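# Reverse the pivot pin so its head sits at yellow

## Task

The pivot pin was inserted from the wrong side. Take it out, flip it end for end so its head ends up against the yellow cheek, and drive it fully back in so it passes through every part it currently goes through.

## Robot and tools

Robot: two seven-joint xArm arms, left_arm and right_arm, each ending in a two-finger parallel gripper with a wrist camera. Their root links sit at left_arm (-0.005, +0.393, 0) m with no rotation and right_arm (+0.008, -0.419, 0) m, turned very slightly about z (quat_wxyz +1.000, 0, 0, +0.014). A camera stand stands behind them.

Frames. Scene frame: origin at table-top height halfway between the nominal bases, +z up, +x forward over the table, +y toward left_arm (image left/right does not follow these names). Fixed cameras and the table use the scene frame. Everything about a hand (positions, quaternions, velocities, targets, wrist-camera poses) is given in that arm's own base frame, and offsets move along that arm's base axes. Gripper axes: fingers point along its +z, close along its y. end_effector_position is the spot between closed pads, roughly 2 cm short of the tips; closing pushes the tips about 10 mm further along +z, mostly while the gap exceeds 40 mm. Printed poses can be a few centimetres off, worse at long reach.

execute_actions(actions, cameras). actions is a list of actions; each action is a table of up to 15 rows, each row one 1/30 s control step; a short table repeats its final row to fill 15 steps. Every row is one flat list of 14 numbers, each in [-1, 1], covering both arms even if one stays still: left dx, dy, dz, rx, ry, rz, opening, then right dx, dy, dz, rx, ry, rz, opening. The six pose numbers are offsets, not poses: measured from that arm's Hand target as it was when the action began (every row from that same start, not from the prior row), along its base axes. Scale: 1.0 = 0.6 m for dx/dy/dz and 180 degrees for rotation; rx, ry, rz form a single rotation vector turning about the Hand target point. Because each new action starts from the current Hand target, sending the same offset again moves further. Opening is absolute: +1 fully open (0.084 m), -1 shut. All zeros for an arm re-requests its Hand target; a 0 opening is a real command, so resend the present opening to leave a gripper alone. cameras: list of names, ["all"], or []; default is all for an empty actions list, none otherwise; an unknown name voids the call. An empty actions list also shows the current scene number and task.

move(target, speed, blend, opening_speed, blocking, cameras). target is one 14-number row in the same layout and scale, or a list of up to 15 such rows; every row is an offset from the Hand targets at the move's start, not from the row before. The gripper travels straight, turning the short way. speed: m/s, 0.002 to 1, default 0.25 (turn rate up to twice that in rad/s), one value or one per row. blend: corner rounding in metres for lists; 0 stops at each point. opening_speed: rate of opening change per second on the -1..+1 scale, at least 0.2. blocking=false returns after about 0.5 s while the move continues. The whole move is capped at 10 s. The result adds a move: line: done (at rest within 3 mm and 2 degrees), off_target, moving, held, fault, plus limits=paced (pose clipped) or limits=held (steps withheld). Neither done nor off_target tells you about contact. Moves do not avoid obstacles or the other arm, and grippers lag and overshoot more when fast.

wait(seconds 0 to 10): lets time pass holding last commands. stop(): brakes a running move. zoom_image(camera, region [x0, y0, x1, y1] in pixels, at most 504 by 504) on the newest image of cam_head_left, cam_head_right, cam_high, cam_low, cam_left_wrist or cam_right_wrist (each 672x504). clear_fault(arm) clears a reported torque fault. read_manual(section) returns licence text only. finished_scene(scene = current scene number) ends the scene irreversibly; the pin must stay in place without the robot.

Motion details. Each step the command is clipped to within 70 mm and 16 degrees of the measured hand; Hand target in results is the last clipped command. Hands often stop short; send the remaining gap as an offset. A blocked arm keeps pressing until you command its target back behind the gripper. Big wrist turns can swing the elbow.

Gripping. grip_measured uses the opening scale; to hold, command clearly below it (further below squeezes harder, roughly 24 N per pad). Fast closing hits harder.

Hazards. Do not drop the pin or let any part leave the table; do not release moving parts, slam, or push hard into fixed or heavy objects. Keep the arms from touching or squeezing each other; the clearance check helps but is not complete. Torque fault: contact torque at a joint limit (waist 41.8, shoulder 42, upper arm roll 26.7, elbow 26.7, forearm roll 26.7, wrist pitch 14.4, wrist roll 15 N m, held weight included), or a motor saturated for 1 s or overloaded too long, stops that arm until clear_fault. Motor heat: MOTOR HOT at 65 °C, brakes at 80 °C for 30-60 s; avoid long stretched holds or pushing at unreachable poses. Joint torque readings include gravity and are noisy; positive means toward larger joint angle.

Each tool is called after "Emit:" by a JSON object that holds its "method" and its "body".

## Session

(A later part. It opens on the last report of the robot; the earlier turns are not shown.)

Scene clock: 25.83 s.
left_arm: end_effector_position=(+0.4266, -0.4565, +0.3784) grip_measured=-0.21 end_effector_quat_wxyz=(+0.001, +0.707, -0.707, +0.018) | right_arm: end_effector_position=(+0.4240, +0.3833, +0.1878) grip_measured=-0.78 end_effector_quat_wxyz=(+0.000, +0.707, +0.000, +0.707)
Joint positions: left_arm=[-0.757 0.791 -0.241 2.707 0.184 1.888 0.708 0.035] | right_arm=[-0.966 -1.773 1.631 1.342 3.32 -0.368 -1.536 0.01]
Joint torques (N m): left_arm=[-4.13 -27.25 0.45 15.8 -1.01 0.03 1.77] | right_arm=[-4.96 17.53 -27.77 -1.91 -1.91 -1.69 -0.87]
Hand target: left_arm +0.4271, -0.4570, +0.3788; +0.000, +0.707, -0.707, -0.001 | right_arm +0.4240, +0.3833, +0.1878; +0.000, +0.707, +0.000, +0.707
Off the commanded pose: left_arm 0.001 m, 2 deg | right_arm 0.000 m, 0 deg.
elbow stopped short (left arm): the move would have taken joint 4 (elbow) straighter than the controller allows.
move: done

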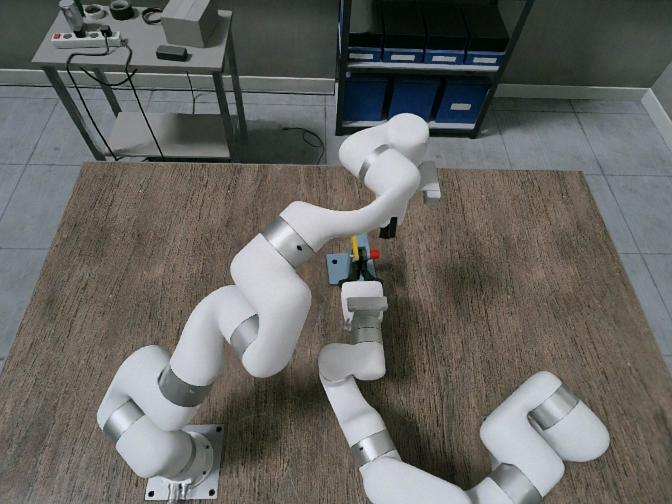

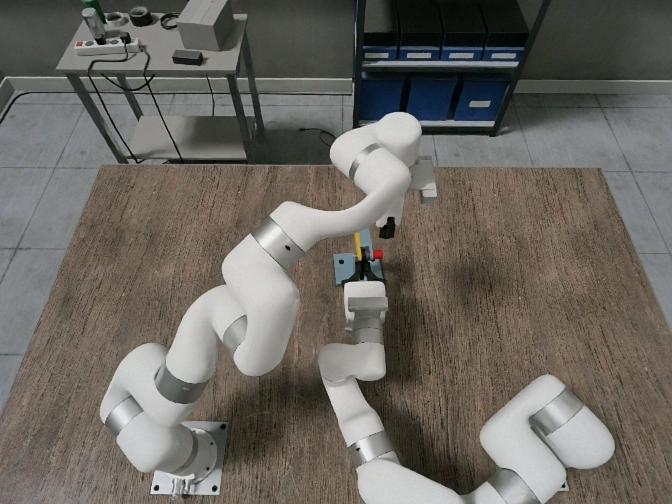

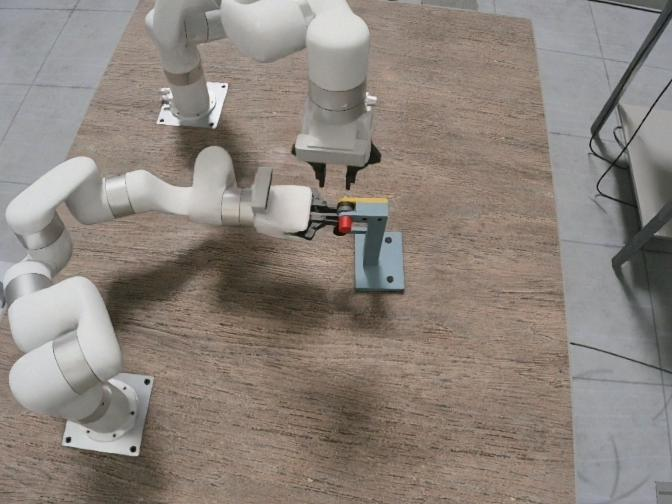

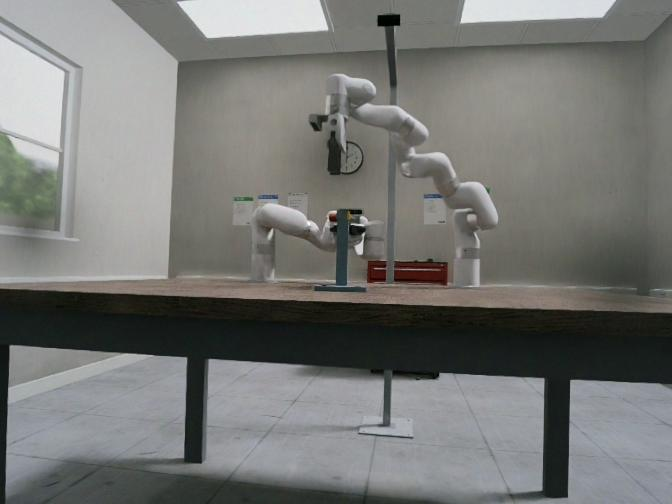

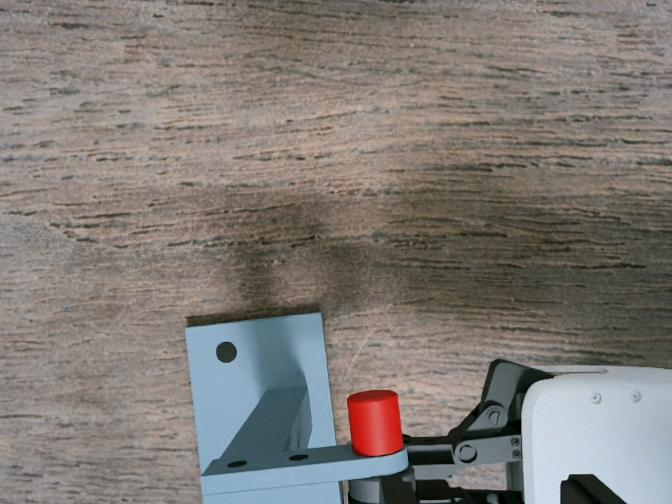

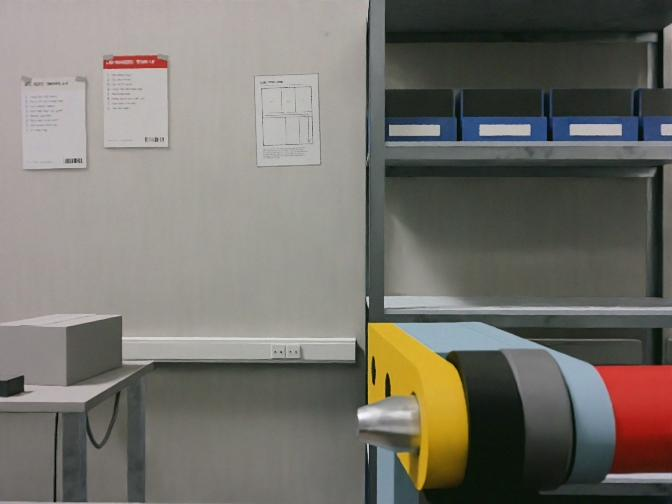

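Emit:
{"method": "zoom_image", "body": {"camera": "cam_left_wrist", "region": [180, 300, 480, 504]}}

Emit:
{"method": "move", "body": {"target": [0,0,-0.1,0,0,0,-0.2,0,0,0,0,0,0,-0.85], "cameras": ["cam_left_wrist"]}}

Emit:
{"method": "zoom_image", "body": {"camera": "cam_left_wrist", "region": [180, 300, 480, 504]}}

Scaled by 1.680 from the camera's 672x504 image, which has a finer 960x720 frame.

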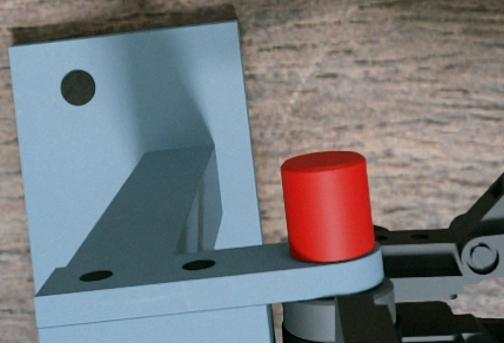

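Scene clock: 27.57 s.
left_arm: end_effector_position=(+0.4271, -0.4570, +0.3188) grip_measured=-0.21 end_effector_quat_wxyz=(+0.000, +0.707, -0.707, -0.001) | right_arm: end_effector_position=(+0.4240, +0.3833, +0.1878) grip_measured=-0.78 end_effector_quat_wxyz=(+0.000, +0.707, +0.000, +0.707)
Joint positions: left_arm=[-0.677 0.625 -0.269 2.234 0.156 1.627 0.684 0.035] | right_arm=[-0.966 -1.773 1.631 1.342 3.32 -0.368 -1.536 0.01]
Joint torques (N m): left_arm=[4.95 -35.27 -5.41 12.68 -1.66 -4.11 -1.55] | right_arm=[-4.9 16.47 -28.75 -1.89 -2 -1.67 -0.77]
Hand target: left_arm +0.4271, -0.4570, +0.3188; +0.000, +0.707, -0.707, -0.001 | right_arm +0.4240, +0.3833, +0.1878; +0.000, +0.707, +0.000, +0.707
Off the commanded pose: left_arm 0.000 m, 0 deg | right_arm 0.000 m, 0 deg.
move: done
Images, in order (width x height): cam_left_wrist 672x504.

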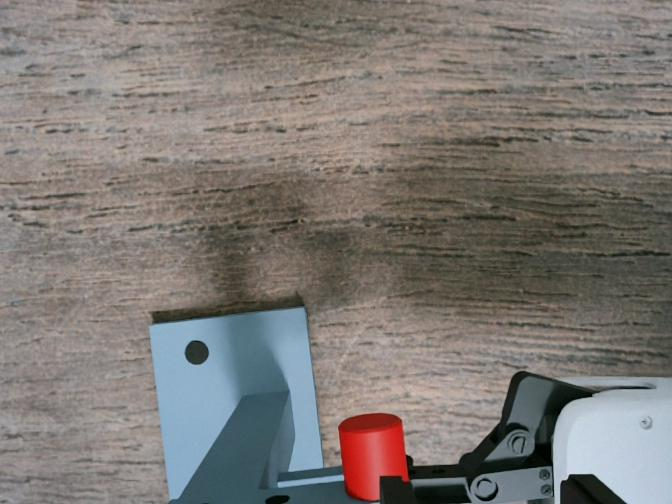

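Scaled by 1.680 from the camera's 672x504 image, which has a finer 960x720 frame.

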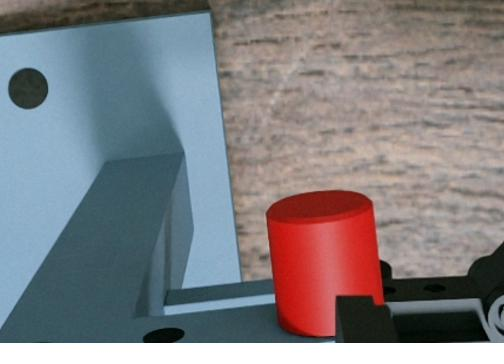

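Emit:
{"method": "move", "body": {"target": [0,0,-0.05,0,0,0,-0.2,0,0,0,0,0,0,-0.85], "cameras": ["cam_left_wrist","cam_head_left","cam_high","cam_low"]}}

Emit:
{"method": "zoom_image", "body": {"camera": "cam_left_wrist", "region": [180, 300, 480, 504]}}

Emit:
{"method": "zoom_image", "body": {"camera": "cam_high", "region": [280, 140, 410, 270]}}

Emit:
{"method": "zoom_image", "body": {"camera": "cam_head_left", "region": [320, 190, 440, 300]}}

Emit:
{"method": "zoom_image", "body": {"camera": "cam_low", "region": [280, 130, 410, 260]}}

Scene clock: 28.97 s.
left_arm: end_effector_position=(+0.4271, -0.4570, +0.2889) grip_measured=-0.21 end_effector_quat_wxyz=(+0.000, +0.707, -0.707, -0.001) | right_arm: end_effector_position=(+0.4240, +0.3833, +0.1878) grip_measured=-0.78 end_effector_quat_wxyz=(+0.000, +0.707, +0.000, +0.707)
Joint positions: left_arm=[-0.656 0.587 -0.272 2.084 0.15 1.516 0.679 0.035] | right_arm=[-0.966 -1.773 1.631 1.342 3.32 -0.368 -1.536 0.01]
Joint torques (N m): left_arm=[4.48 -34.87 -5.68 13.2 -1.4 -4.14 -1.63] | right_arm=[-4.94 16.41 -29.69 -1.89 -1.99 -1.67 -0.75]
Hand target: left_arm +0.4271, -0.4570, +0.2888; +0.000, +0.707, -0.707, -0.001 | right_arm +0.4240, +0.3833, +0.1878; +0.000, +0.707, +0.000, +0.707
Off the commanded pose: left_arm 0.000 m, 0 deg | right_arm 0.000 m, 0 deg.
move: done
Images, in order (width x height): cam_head_left 672x504, cam_high 672x504, cam_low 672x504, cam_left_wrist 672x504.

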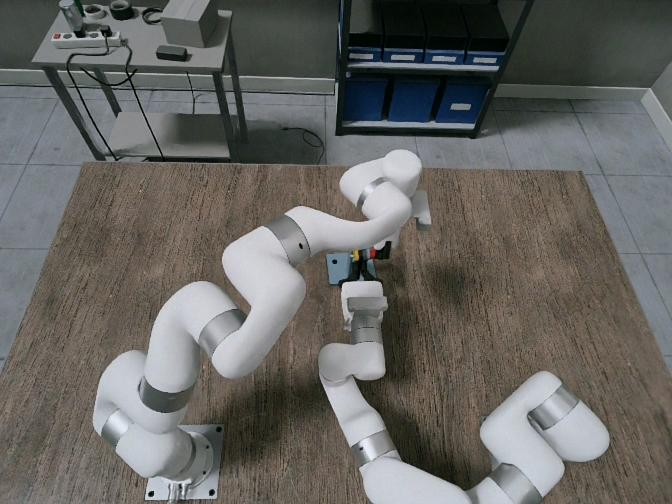

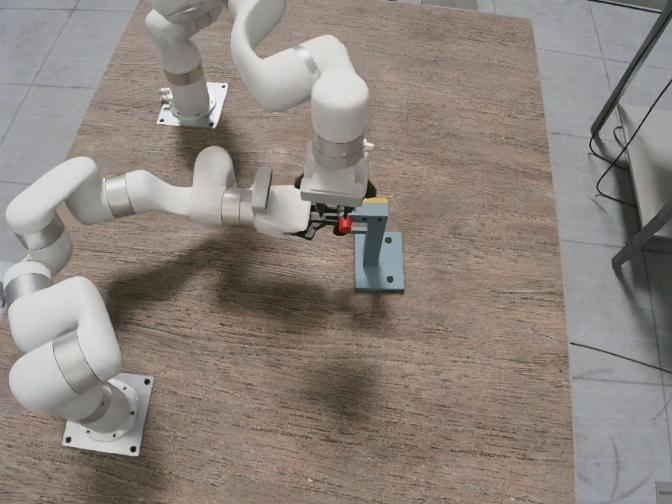

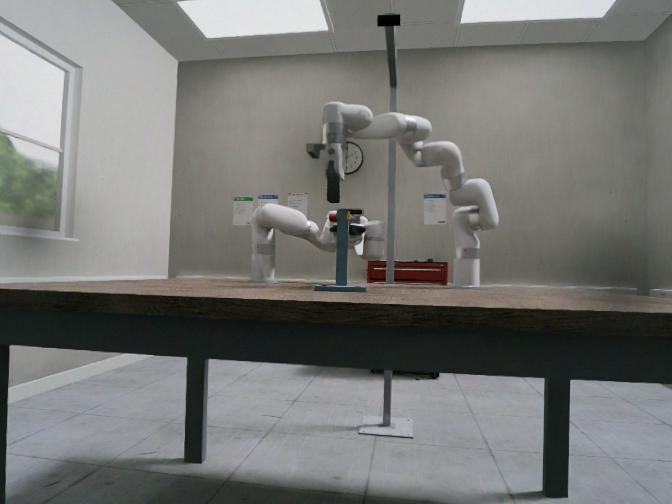

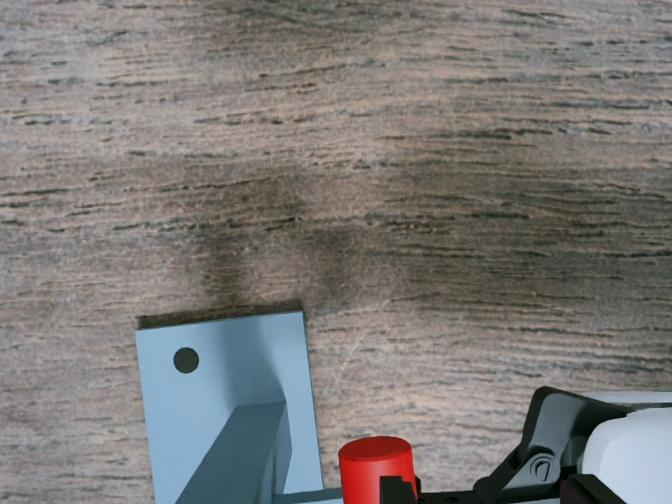

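Scaled by 1.680 from the camera's 672x504 image, which has a finer 960x720 frame.

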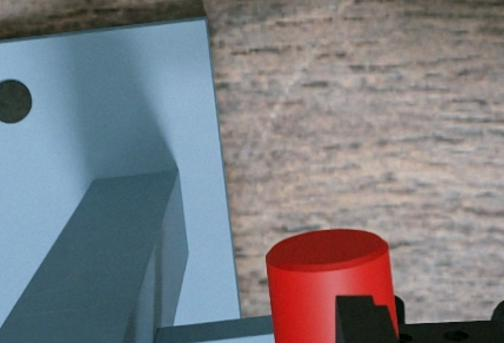

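Scaled by 3.877 from the camera's 672x504 image, which has a finer 960x720 frame.

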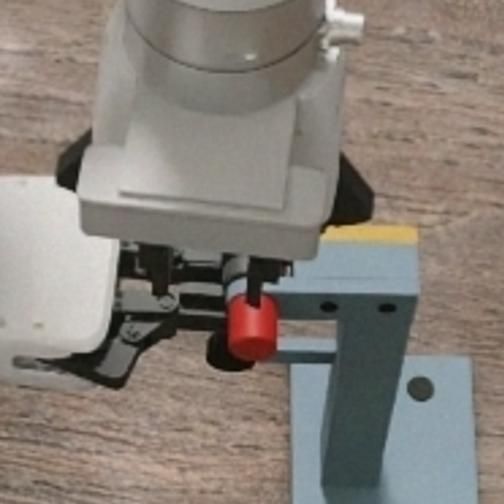

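Scaled by 4.200 from the camera's 672x504 image, which has a finer 960x720 frame.

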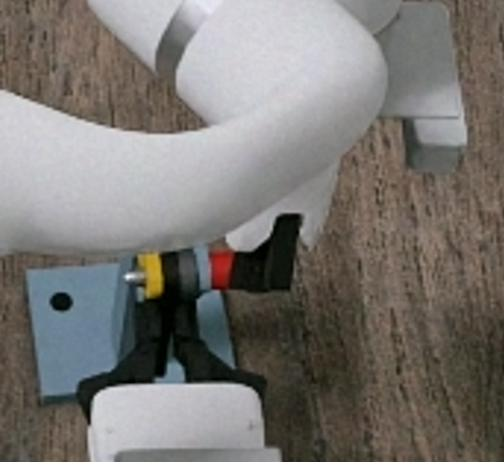

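Scaled by 3.877 from the camera's 672x504 image, which has a finer 960x720 frame.

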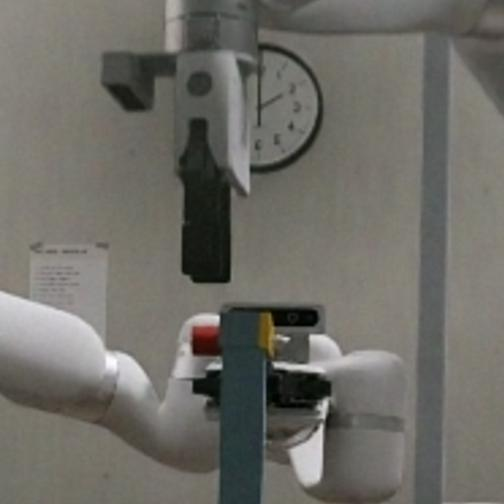

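Emit:
{"method": "move", "body": {"target": [[0.0367,-0.0033,0,0,0,0.033,-0.25,0,0,0,0,0,0,-0.5],[0.0367,-0.0033,0,0,0,0.033,-0.25,0,0,0,0,0,0.0306,-0.5],[0.0367,-0.0033,0,0,0,0.033,-0.25,0,0,0,0,0,0.0306,-0.85]], "speed": 0.15, "opening_speed": 0.7, "cameras": ["cam_left_wrist","cam_right_wrist","cam_high"]}}

Emit:
{"method": "zoom_image", "body": {"camera": "cam_left_wrist", "region": [280, 300, 580, 504]}}

Emit:
{"method": "zoom_image", "body": {"camera": "cam_high", "region": [280, 140, 410, 270]}}

Scene clock: 33.27 s.
left_arm: end_effector_position=(+0.4491, -0.4590, +0.2888) grip_measured=-0.27 end_effector_quat_wxyz=(+0.000, +0.743, -0.670, -0.001) | right_arm: end_effector_position=(+0.4240, +0.3832, +0.1878) grip_measured=-0.77 end_effector_quat_wxyz=(-0.034, +0.706, +0.034, +0.707)
Joint positions: left_arm=[-0.671 0.685 -0.245 2.247 0.154 1.578 0.606 0.032] | right_arm=[-0.904 -1.774 1.652 1.226 3.324 -0.218 -1.534 0.01]
Joint torques (N m): left_arm=[-3.87 -27.88 -1.02 18.47 1.64 0.03 -1.2] | right_arm=[9.34 22.73 -27.47 1.78 -2.59 3.11 0.91]
Hand target: left_arm +0.4491, -0.4590, +0.2888; +0.000, +0.743, -0.670, -0.001 | right_arm +0.4240, +0.3833, +0.1878; -0.034, +0.706, +0.034, +0.707
Off the commanded pose: left_arm 0.000 m, 0 deg | right_arm 0.000 m, 0 deg.
move: done
Images, in order (width x height): cam_high 672x504, cam_left_wrist 672x504, cam_right_wrist 672x504.

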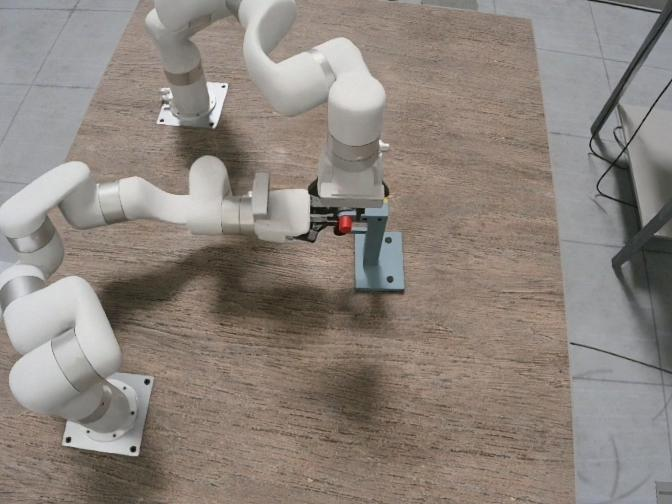

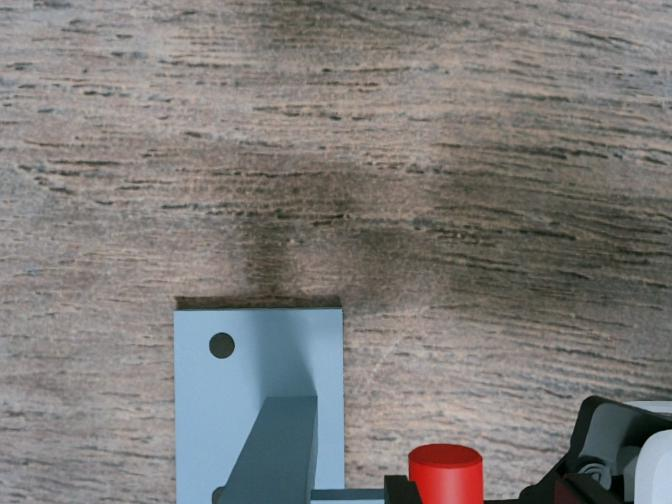

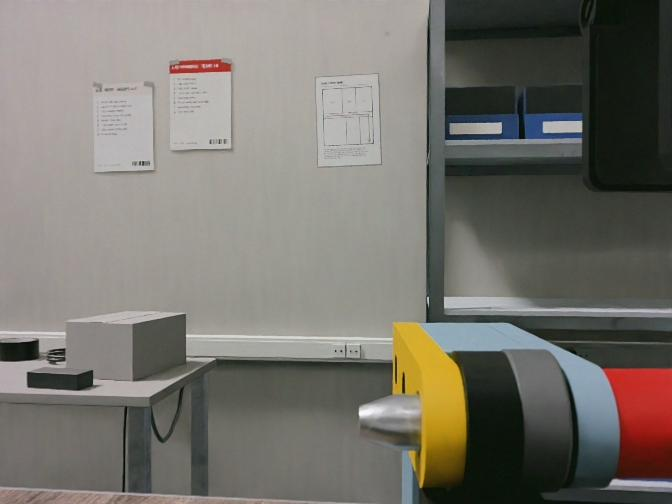

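Scaled by 1.680 from the camera's 672x504 image, which has a finer 960x720 frame.

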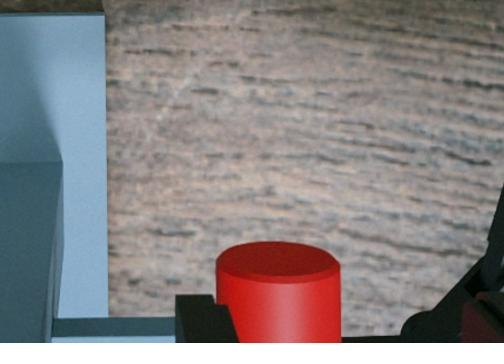

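Scaled by 3.877 from the camera's 672x504 image, which has a finer 960x720 frame.

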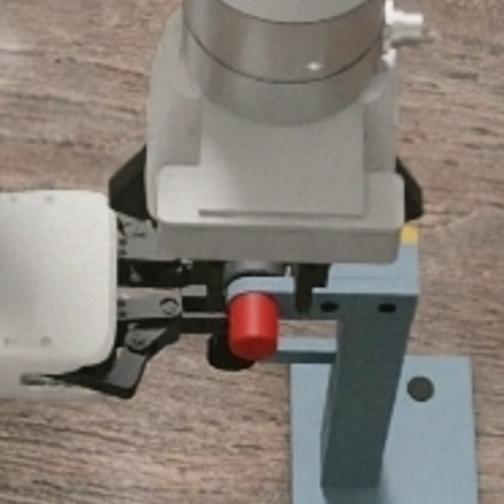

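Emit:
{"method": "move", "body": {"target": [[0,0,-0.05,0,0,0,-0.25,0,0,0,0,0,0,-0.85],[0,0,-0.1058,0,0,0,-0.25,0,0,0,0,0,0,-0.85]], "speed": 0.08, "cameras": ["all"]}}

Emit:
{"method": "zoom_image", "body": {"camera": "cam_high", "region": [280, 140, 410, 270]}}

Emit:
{"method": "zoom_image", "body": {"camera": "cam_low", "region": [280, 130, 410, 260]}}

Emit:
{"method": "zoom_image", "body": {"camera": "cam_head_left", "region": [320, 190, 440, 300]}}

Scene clock: 35.27 s.
left_arm: end_effector_position=(+0.4491, -0.4590, +0.2254) grip_measured=-0.27 end_effector_quat_wxyz=(+0.000, +0.743, -0.670, -0.001) | right_arm: end_effector_position=(+0.4240, +0.3833, +0.1878) grip_measured=-0.77 end_effector_quat_wxyz=(-0.034, +0.706, +0.034, +0.707)
Joint positions: left_arm=[-0.642 0.644 -0.247 1.995 0.151 1.369 0.596 0.032] | right_arm=[-0.904 -1.774 1.652 1.226 3.324 -0.218 -1.534 0.01]
Joint torques (N m): left_arm=[4.67 -36.18 -0.96 13.45 1.67 -4.29 -1.56] | right_arm=[13.1 22.65 -32.31 2.66 -7.2 3.89 -0.02]
Hand target: left_arm +0.4491, -0.4590, +0.2254; +0.000, +0.743, -0.670, -0.001 | right_arm +0.4240, +0.3833, +0.1878; -0.034, +0.706, +0.034, +0.707
Off the commanded pose: left_arm 0.000 m, 0 deg | right_arm 0.000 m, 0 deg.
move: done

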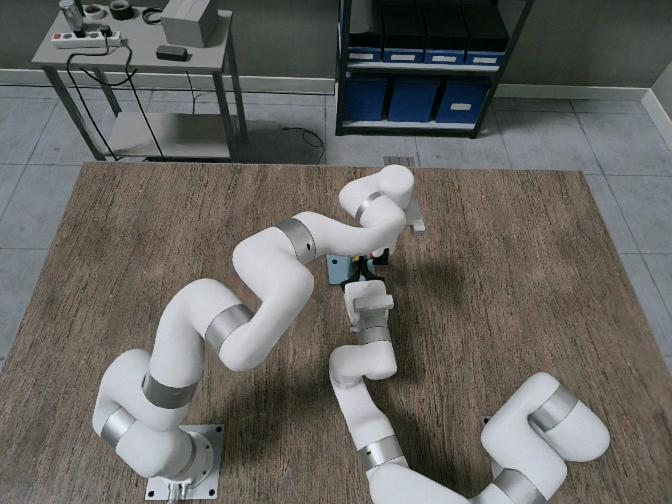

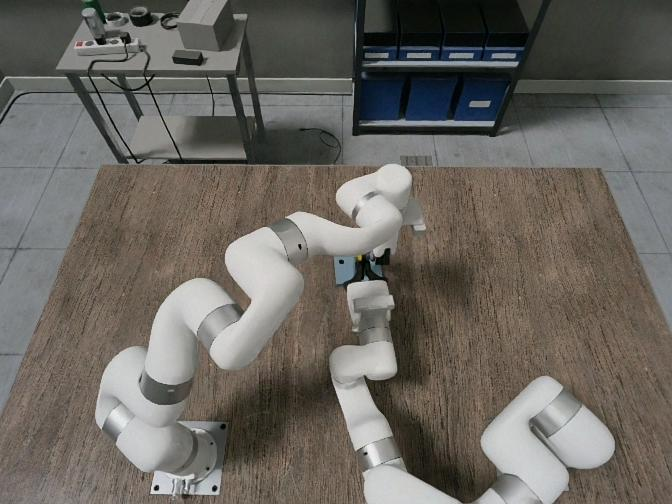

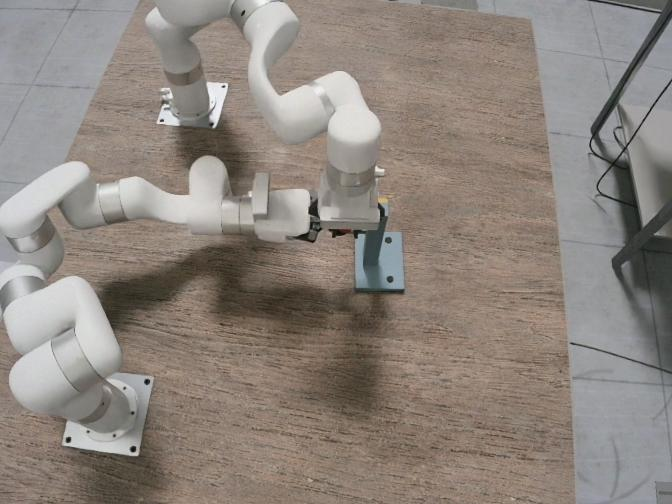

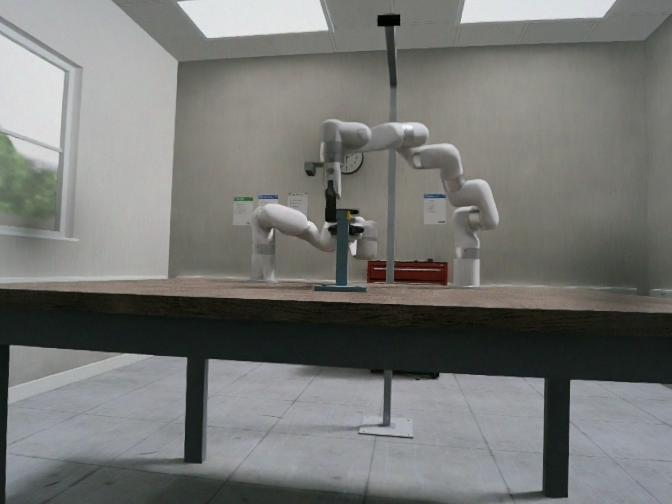

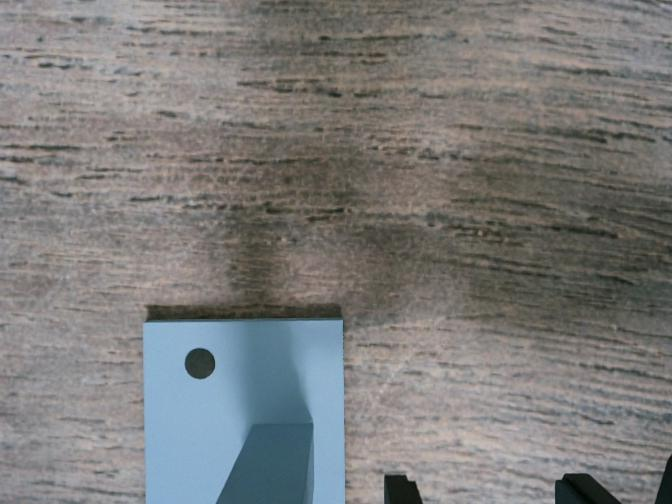

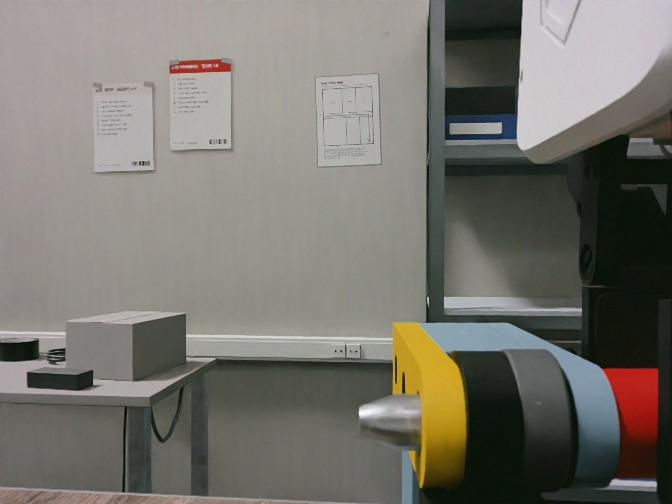

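Scaled by 3.877 from the camera's 672x504 image, which has a finer 960x720 frame.

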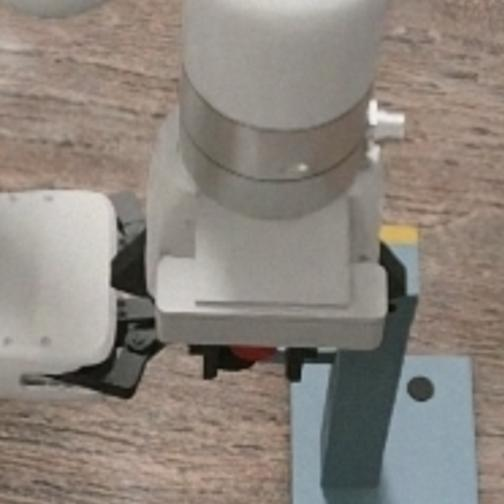

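Scaled by 3.877 from the camera's 672x504 image, which has a finer 960x720 frame.

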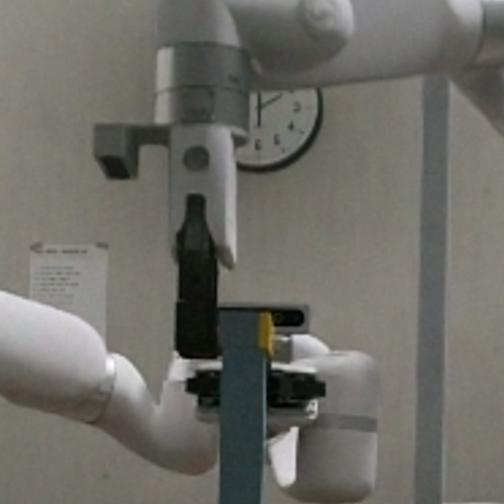

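Scaled by 4.200 from the camera's 672x504 image, which has a finer 960x720 frame.

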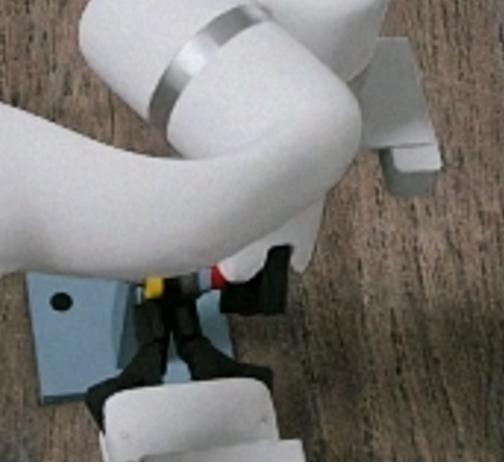

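Emit:
{"method": "move", "body": {"target": [0,0,0,0,0,0,-0.7,0,0,0,0,0,0,-0.85], "opening_speed": 0.5, "cameras": ["cam_high"]}}

Scene clock: 36.60 s.
left_arm: end_effector_position=(+0.4492, -0.4590, +0.2254) grip_measured=-0.49 end_effector_quat_wxyz=(+0.000, +0.743, -0.670, +0.000) | right_arm: end_effector_position=(+0.4240, +0.3833, +0.1878) grip_measured=-0.77 end_effector_quat_wxyz=(-0.034, +0.706, +0.034, +0.707)
Joint positions: left_arm=[-0.642 0.643 -0.247 1.995 0.151 1.369 0.596 0.022] | right_arm=[-0.904 -1.774 1.652 1.226 3.324 -0.218 -1.534 0.01]
Joint torques (N m): left_arm=[-1.47 -34.89 -6.7 13.32 -0.4 1.22 -1.68] | right_arm=[13.34 22.59 -32.86 2.47 -7.34 4.37 -0.06]
Hand target: left_arm +0.4491, -0.4590, +0.2254; +0.000, +0.743, -0.670, -0.001 | right_arm +0.4240, +0.3833, +0.1878; -0.034, +0.706, +0.034, +0.707
Off the commanded pose: left_arm 0.000 m, 0 deg | right_arm 0.000 m, 0 deg.
move: done
Images, in order (width x height): cam_high 672x504.

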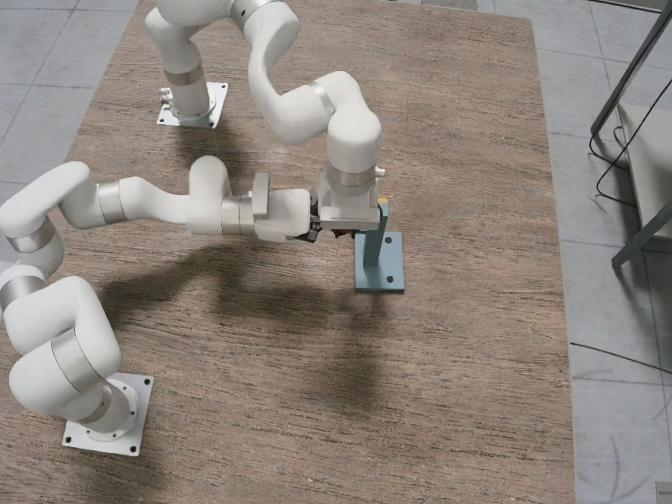

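Emit:
{"method": "move", "body": {"target": [0.0017,-0.0166,0,0,0,0,-0.9,0,0,0,0,0,0,-0.85], "speed": 0.04, "cameras": ["cam_right_wrist"]}}

Scene clock: 37.60 s.
left_arm: end_effector_position=(+0.4501, -0.4690, +0.2254) grip_measured=-0.49 end_effector_quat_wxyz=(+0.000, +0.743, -0.670, -0.001) | right_arm: end_effector_position=(+0.4240, +0.3833, +0.1878) grip_measured=-0.77 end_effector_quat_wxyz=(-0.034, +0.706, +0.034, +0.707)
Joint positions: left_arm=[-0.661 0.684 -0.246 2.06 0.157 1.395 0.587 0.022] | right_arm=[-0.904 -1.774 1.652 1.226 3.324 -0.218 -1.534 0.01]
Joint torques (N m): left_arm=[-5.45 -27.51 -3.16 18.15 0.84 -0.32 -1.65] | right_arm=[13.37 22.33 -32.84 2.21 -7.32 4.71 -0.08]
Hand target: left_arm +0.4502, -0.4690, +0.2254; +0.000, +0.743, -0.670, -0.001 | right_arm +0.4240, +0.3833, +0.1878; -0.034, +0.706, +0.034, +0.707
Off the commanded pose: left_arm 0.000 m, 0 deg | right_arm 0.000 m, 0 deg.
move: done
Images, in order (width x height): cam_right_wrist 672x504.

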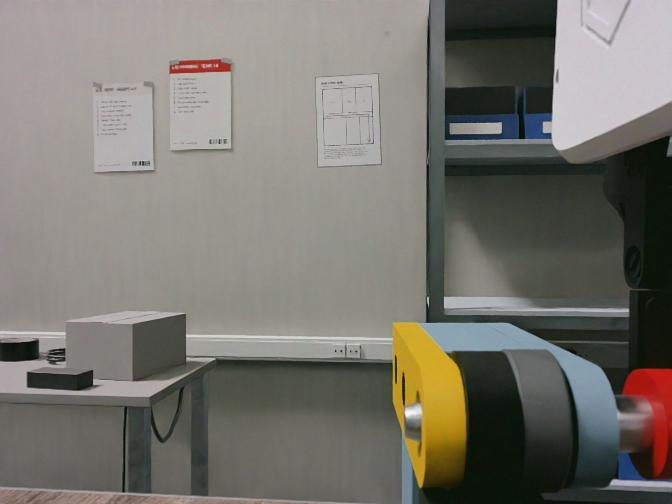

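Emit:
{"method": "move", "body": {"target": [[0.0043,-0.0415,0,0,0,0,-0.9,0,0,0,0,0,0,-0.85],[0.0087,-0.083,0,0,0,0,-0.9,0,0,0,0,0,0,-0.85]], "speed": 0.05, "cameras": ["cam_right_wrist","cam_left_wrist"]}}

Scene clock: 39.73 s.
left_arm: end_effector_position=(+0.4551, -0.5185, +0.2252) grip_measured=-0.49 end_effector_quat_wxyz=(+0.000, +0.743, -0.670, +0.001) | right_arm: end_effector_position=(+0.4240, +0.3833, +0.1878) grip_measured=-0.77 end_effector_quat_wxyz=(-0.034, +0.706, +0.034, +0.707)
Joint positions: left_arm=[-0.793 1.02 -0.221 2.65 0.189 1.638 0.571 0.022] | right_arm=[-0.904 -1.774 1.652 1.226 3.324 -0.218 -1.534 0.01]
Joint torques (N m): left_arm=[-3.81 -32.42 0.28 18.15 1.5 -0.08 1.75] | right_arm=[13.27 21.86 -24 1.77 -6.33 5.53 -0.31]
Hand target: left_arm +0.4554, -0.5188, +0.2254; +0.000, +0.743, -0.670, -0.001 | right_arm +0.4240, +0.3833, +0.1878; -0.034, +0.706, +0.034, +0.707
Off the commanded pose: left_arm 0.000 m, 0 deg | right_arm 0.000 m, 0 deg.
move: done
Images, in order (width x height): cam_left_wrist 672x504, cam_right_wrist 672x504.

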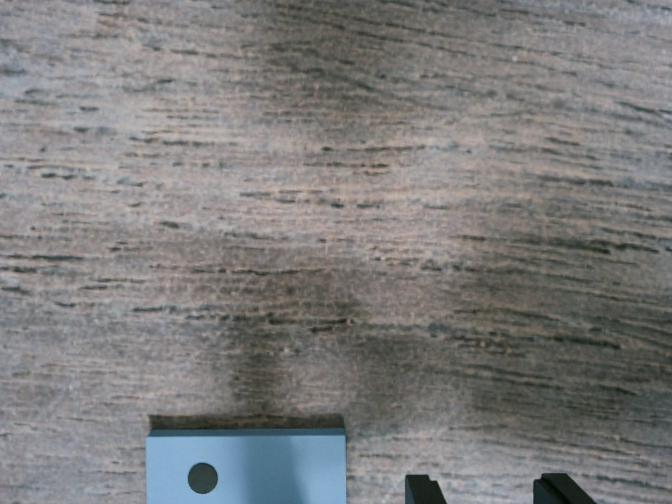

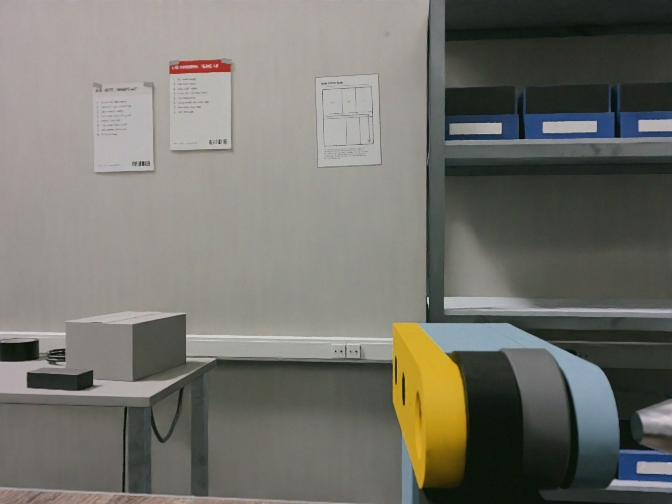

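Emit:
{"method": "move", "body": {"target": [[0.0017,-0.0166,0,0,0,0,-0.9,0,0,0,0,0,0,-0.85],[0.0017,-0.0166,0.22,0,0,0,-0.9,0,0,0,0,0,0,-0.85],[-0.016,0.15,0.25,0,0,0.5,-0.9,0,0,0,0,0,0,-0.85],[-0.034,0.325,0.22,0,0,0.999,-0.9,0,0,0,0,0,0,-0.85]], "speed": [0.1,0.3,0.45,0.45], "blend": [0.01,0.04,0.04,0], "cameras": ["all"]}}

Scene clock: 45.03 s.
left_arm: end_effector_position=(+0.4350, -0.3238, +0.3574) grip_measured=-0.49 end_effector_quat_wxyz=(+0.001, +0.671, +0.741, +0.000) | right_arm: end_effector_position=(+0.4240, +0.3833, +0.1878) grip_measured=-0.77 end_effector_quat_wxyz=(-0.034, +0.706, +0.034, +0.707)
Joint positions: left_arm=[-0.781 0.248 0.173 1.794 -0.043 1.549 -2.283 0.022] | right_arm=[-0.904 -1.774 1.652 1.226 3.324 -0.218 -1.534 0.01]
Joint torques (N m): left_arm=[-4.11 -29.18 3.33 13.77 1.34 -4.1 -1.54] | right_arm=[13.47 20.88 -23.97 1.28 -5.91 7.27 -0.33]
Hand target: left_arm +0.4350, -0.3238, +0.3574; +0.001, +0.671, +0.741, +0.000 | right_arm +0.4240, +0.3833, +0.1878; -0.034, +0.706, +0.034, +0.707
Off the commanded pose: left_arm 0.000 m, 0 deg | right_arm 0.000 m, 0 deg.
elbow stopped short (left arm): the move would have taken joint 4 (elbow) straighter than the controller allows.
move: done; blend cut to 0.0051 m at target 1

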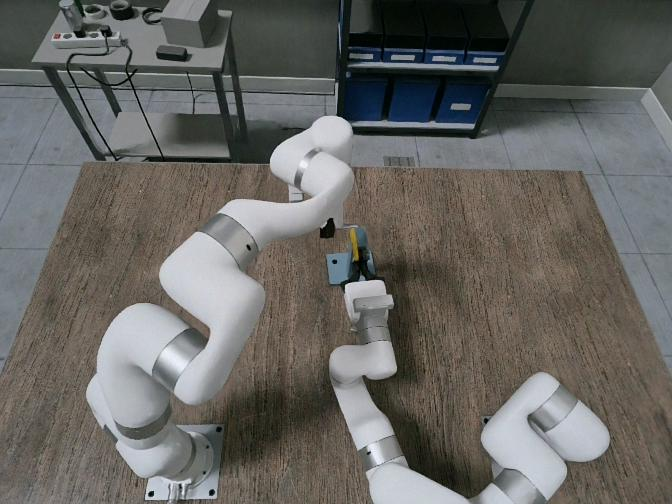

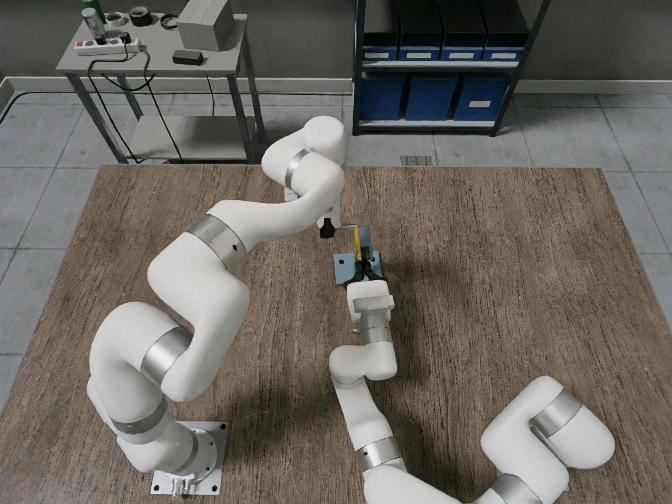

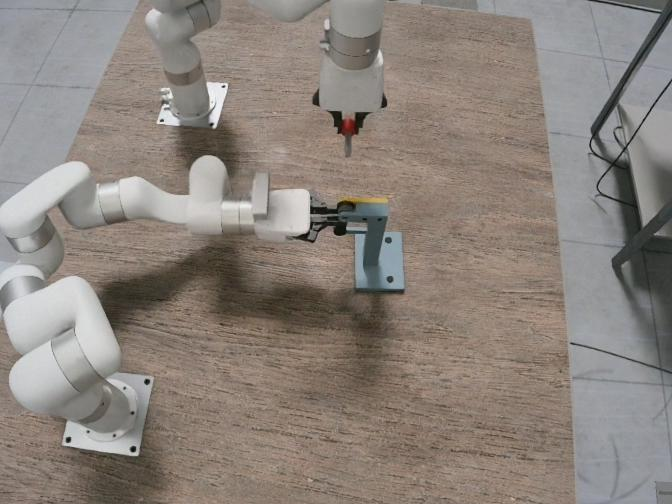

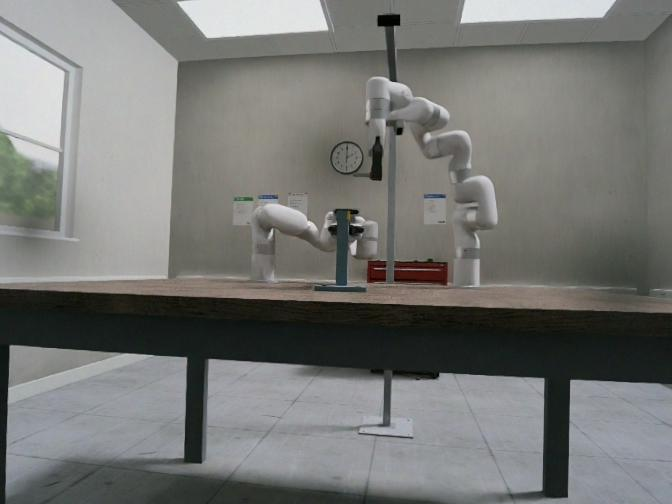

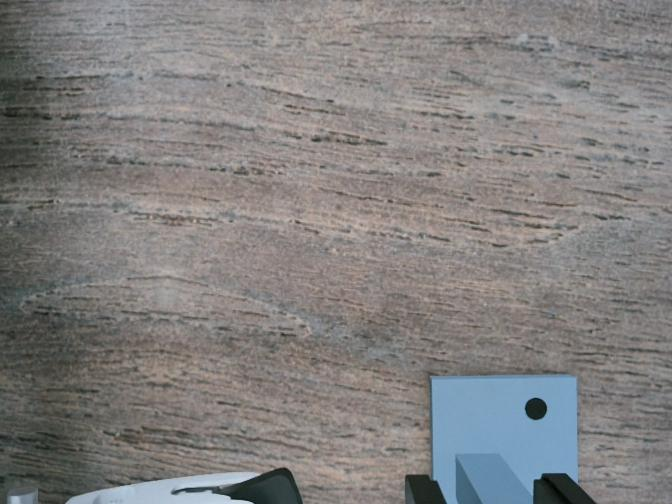

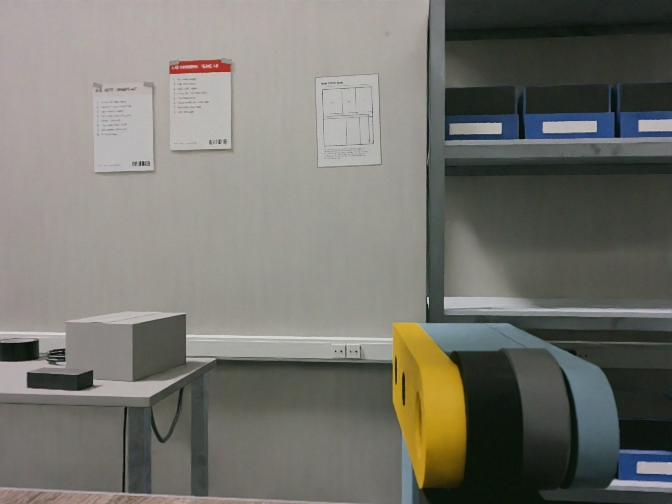

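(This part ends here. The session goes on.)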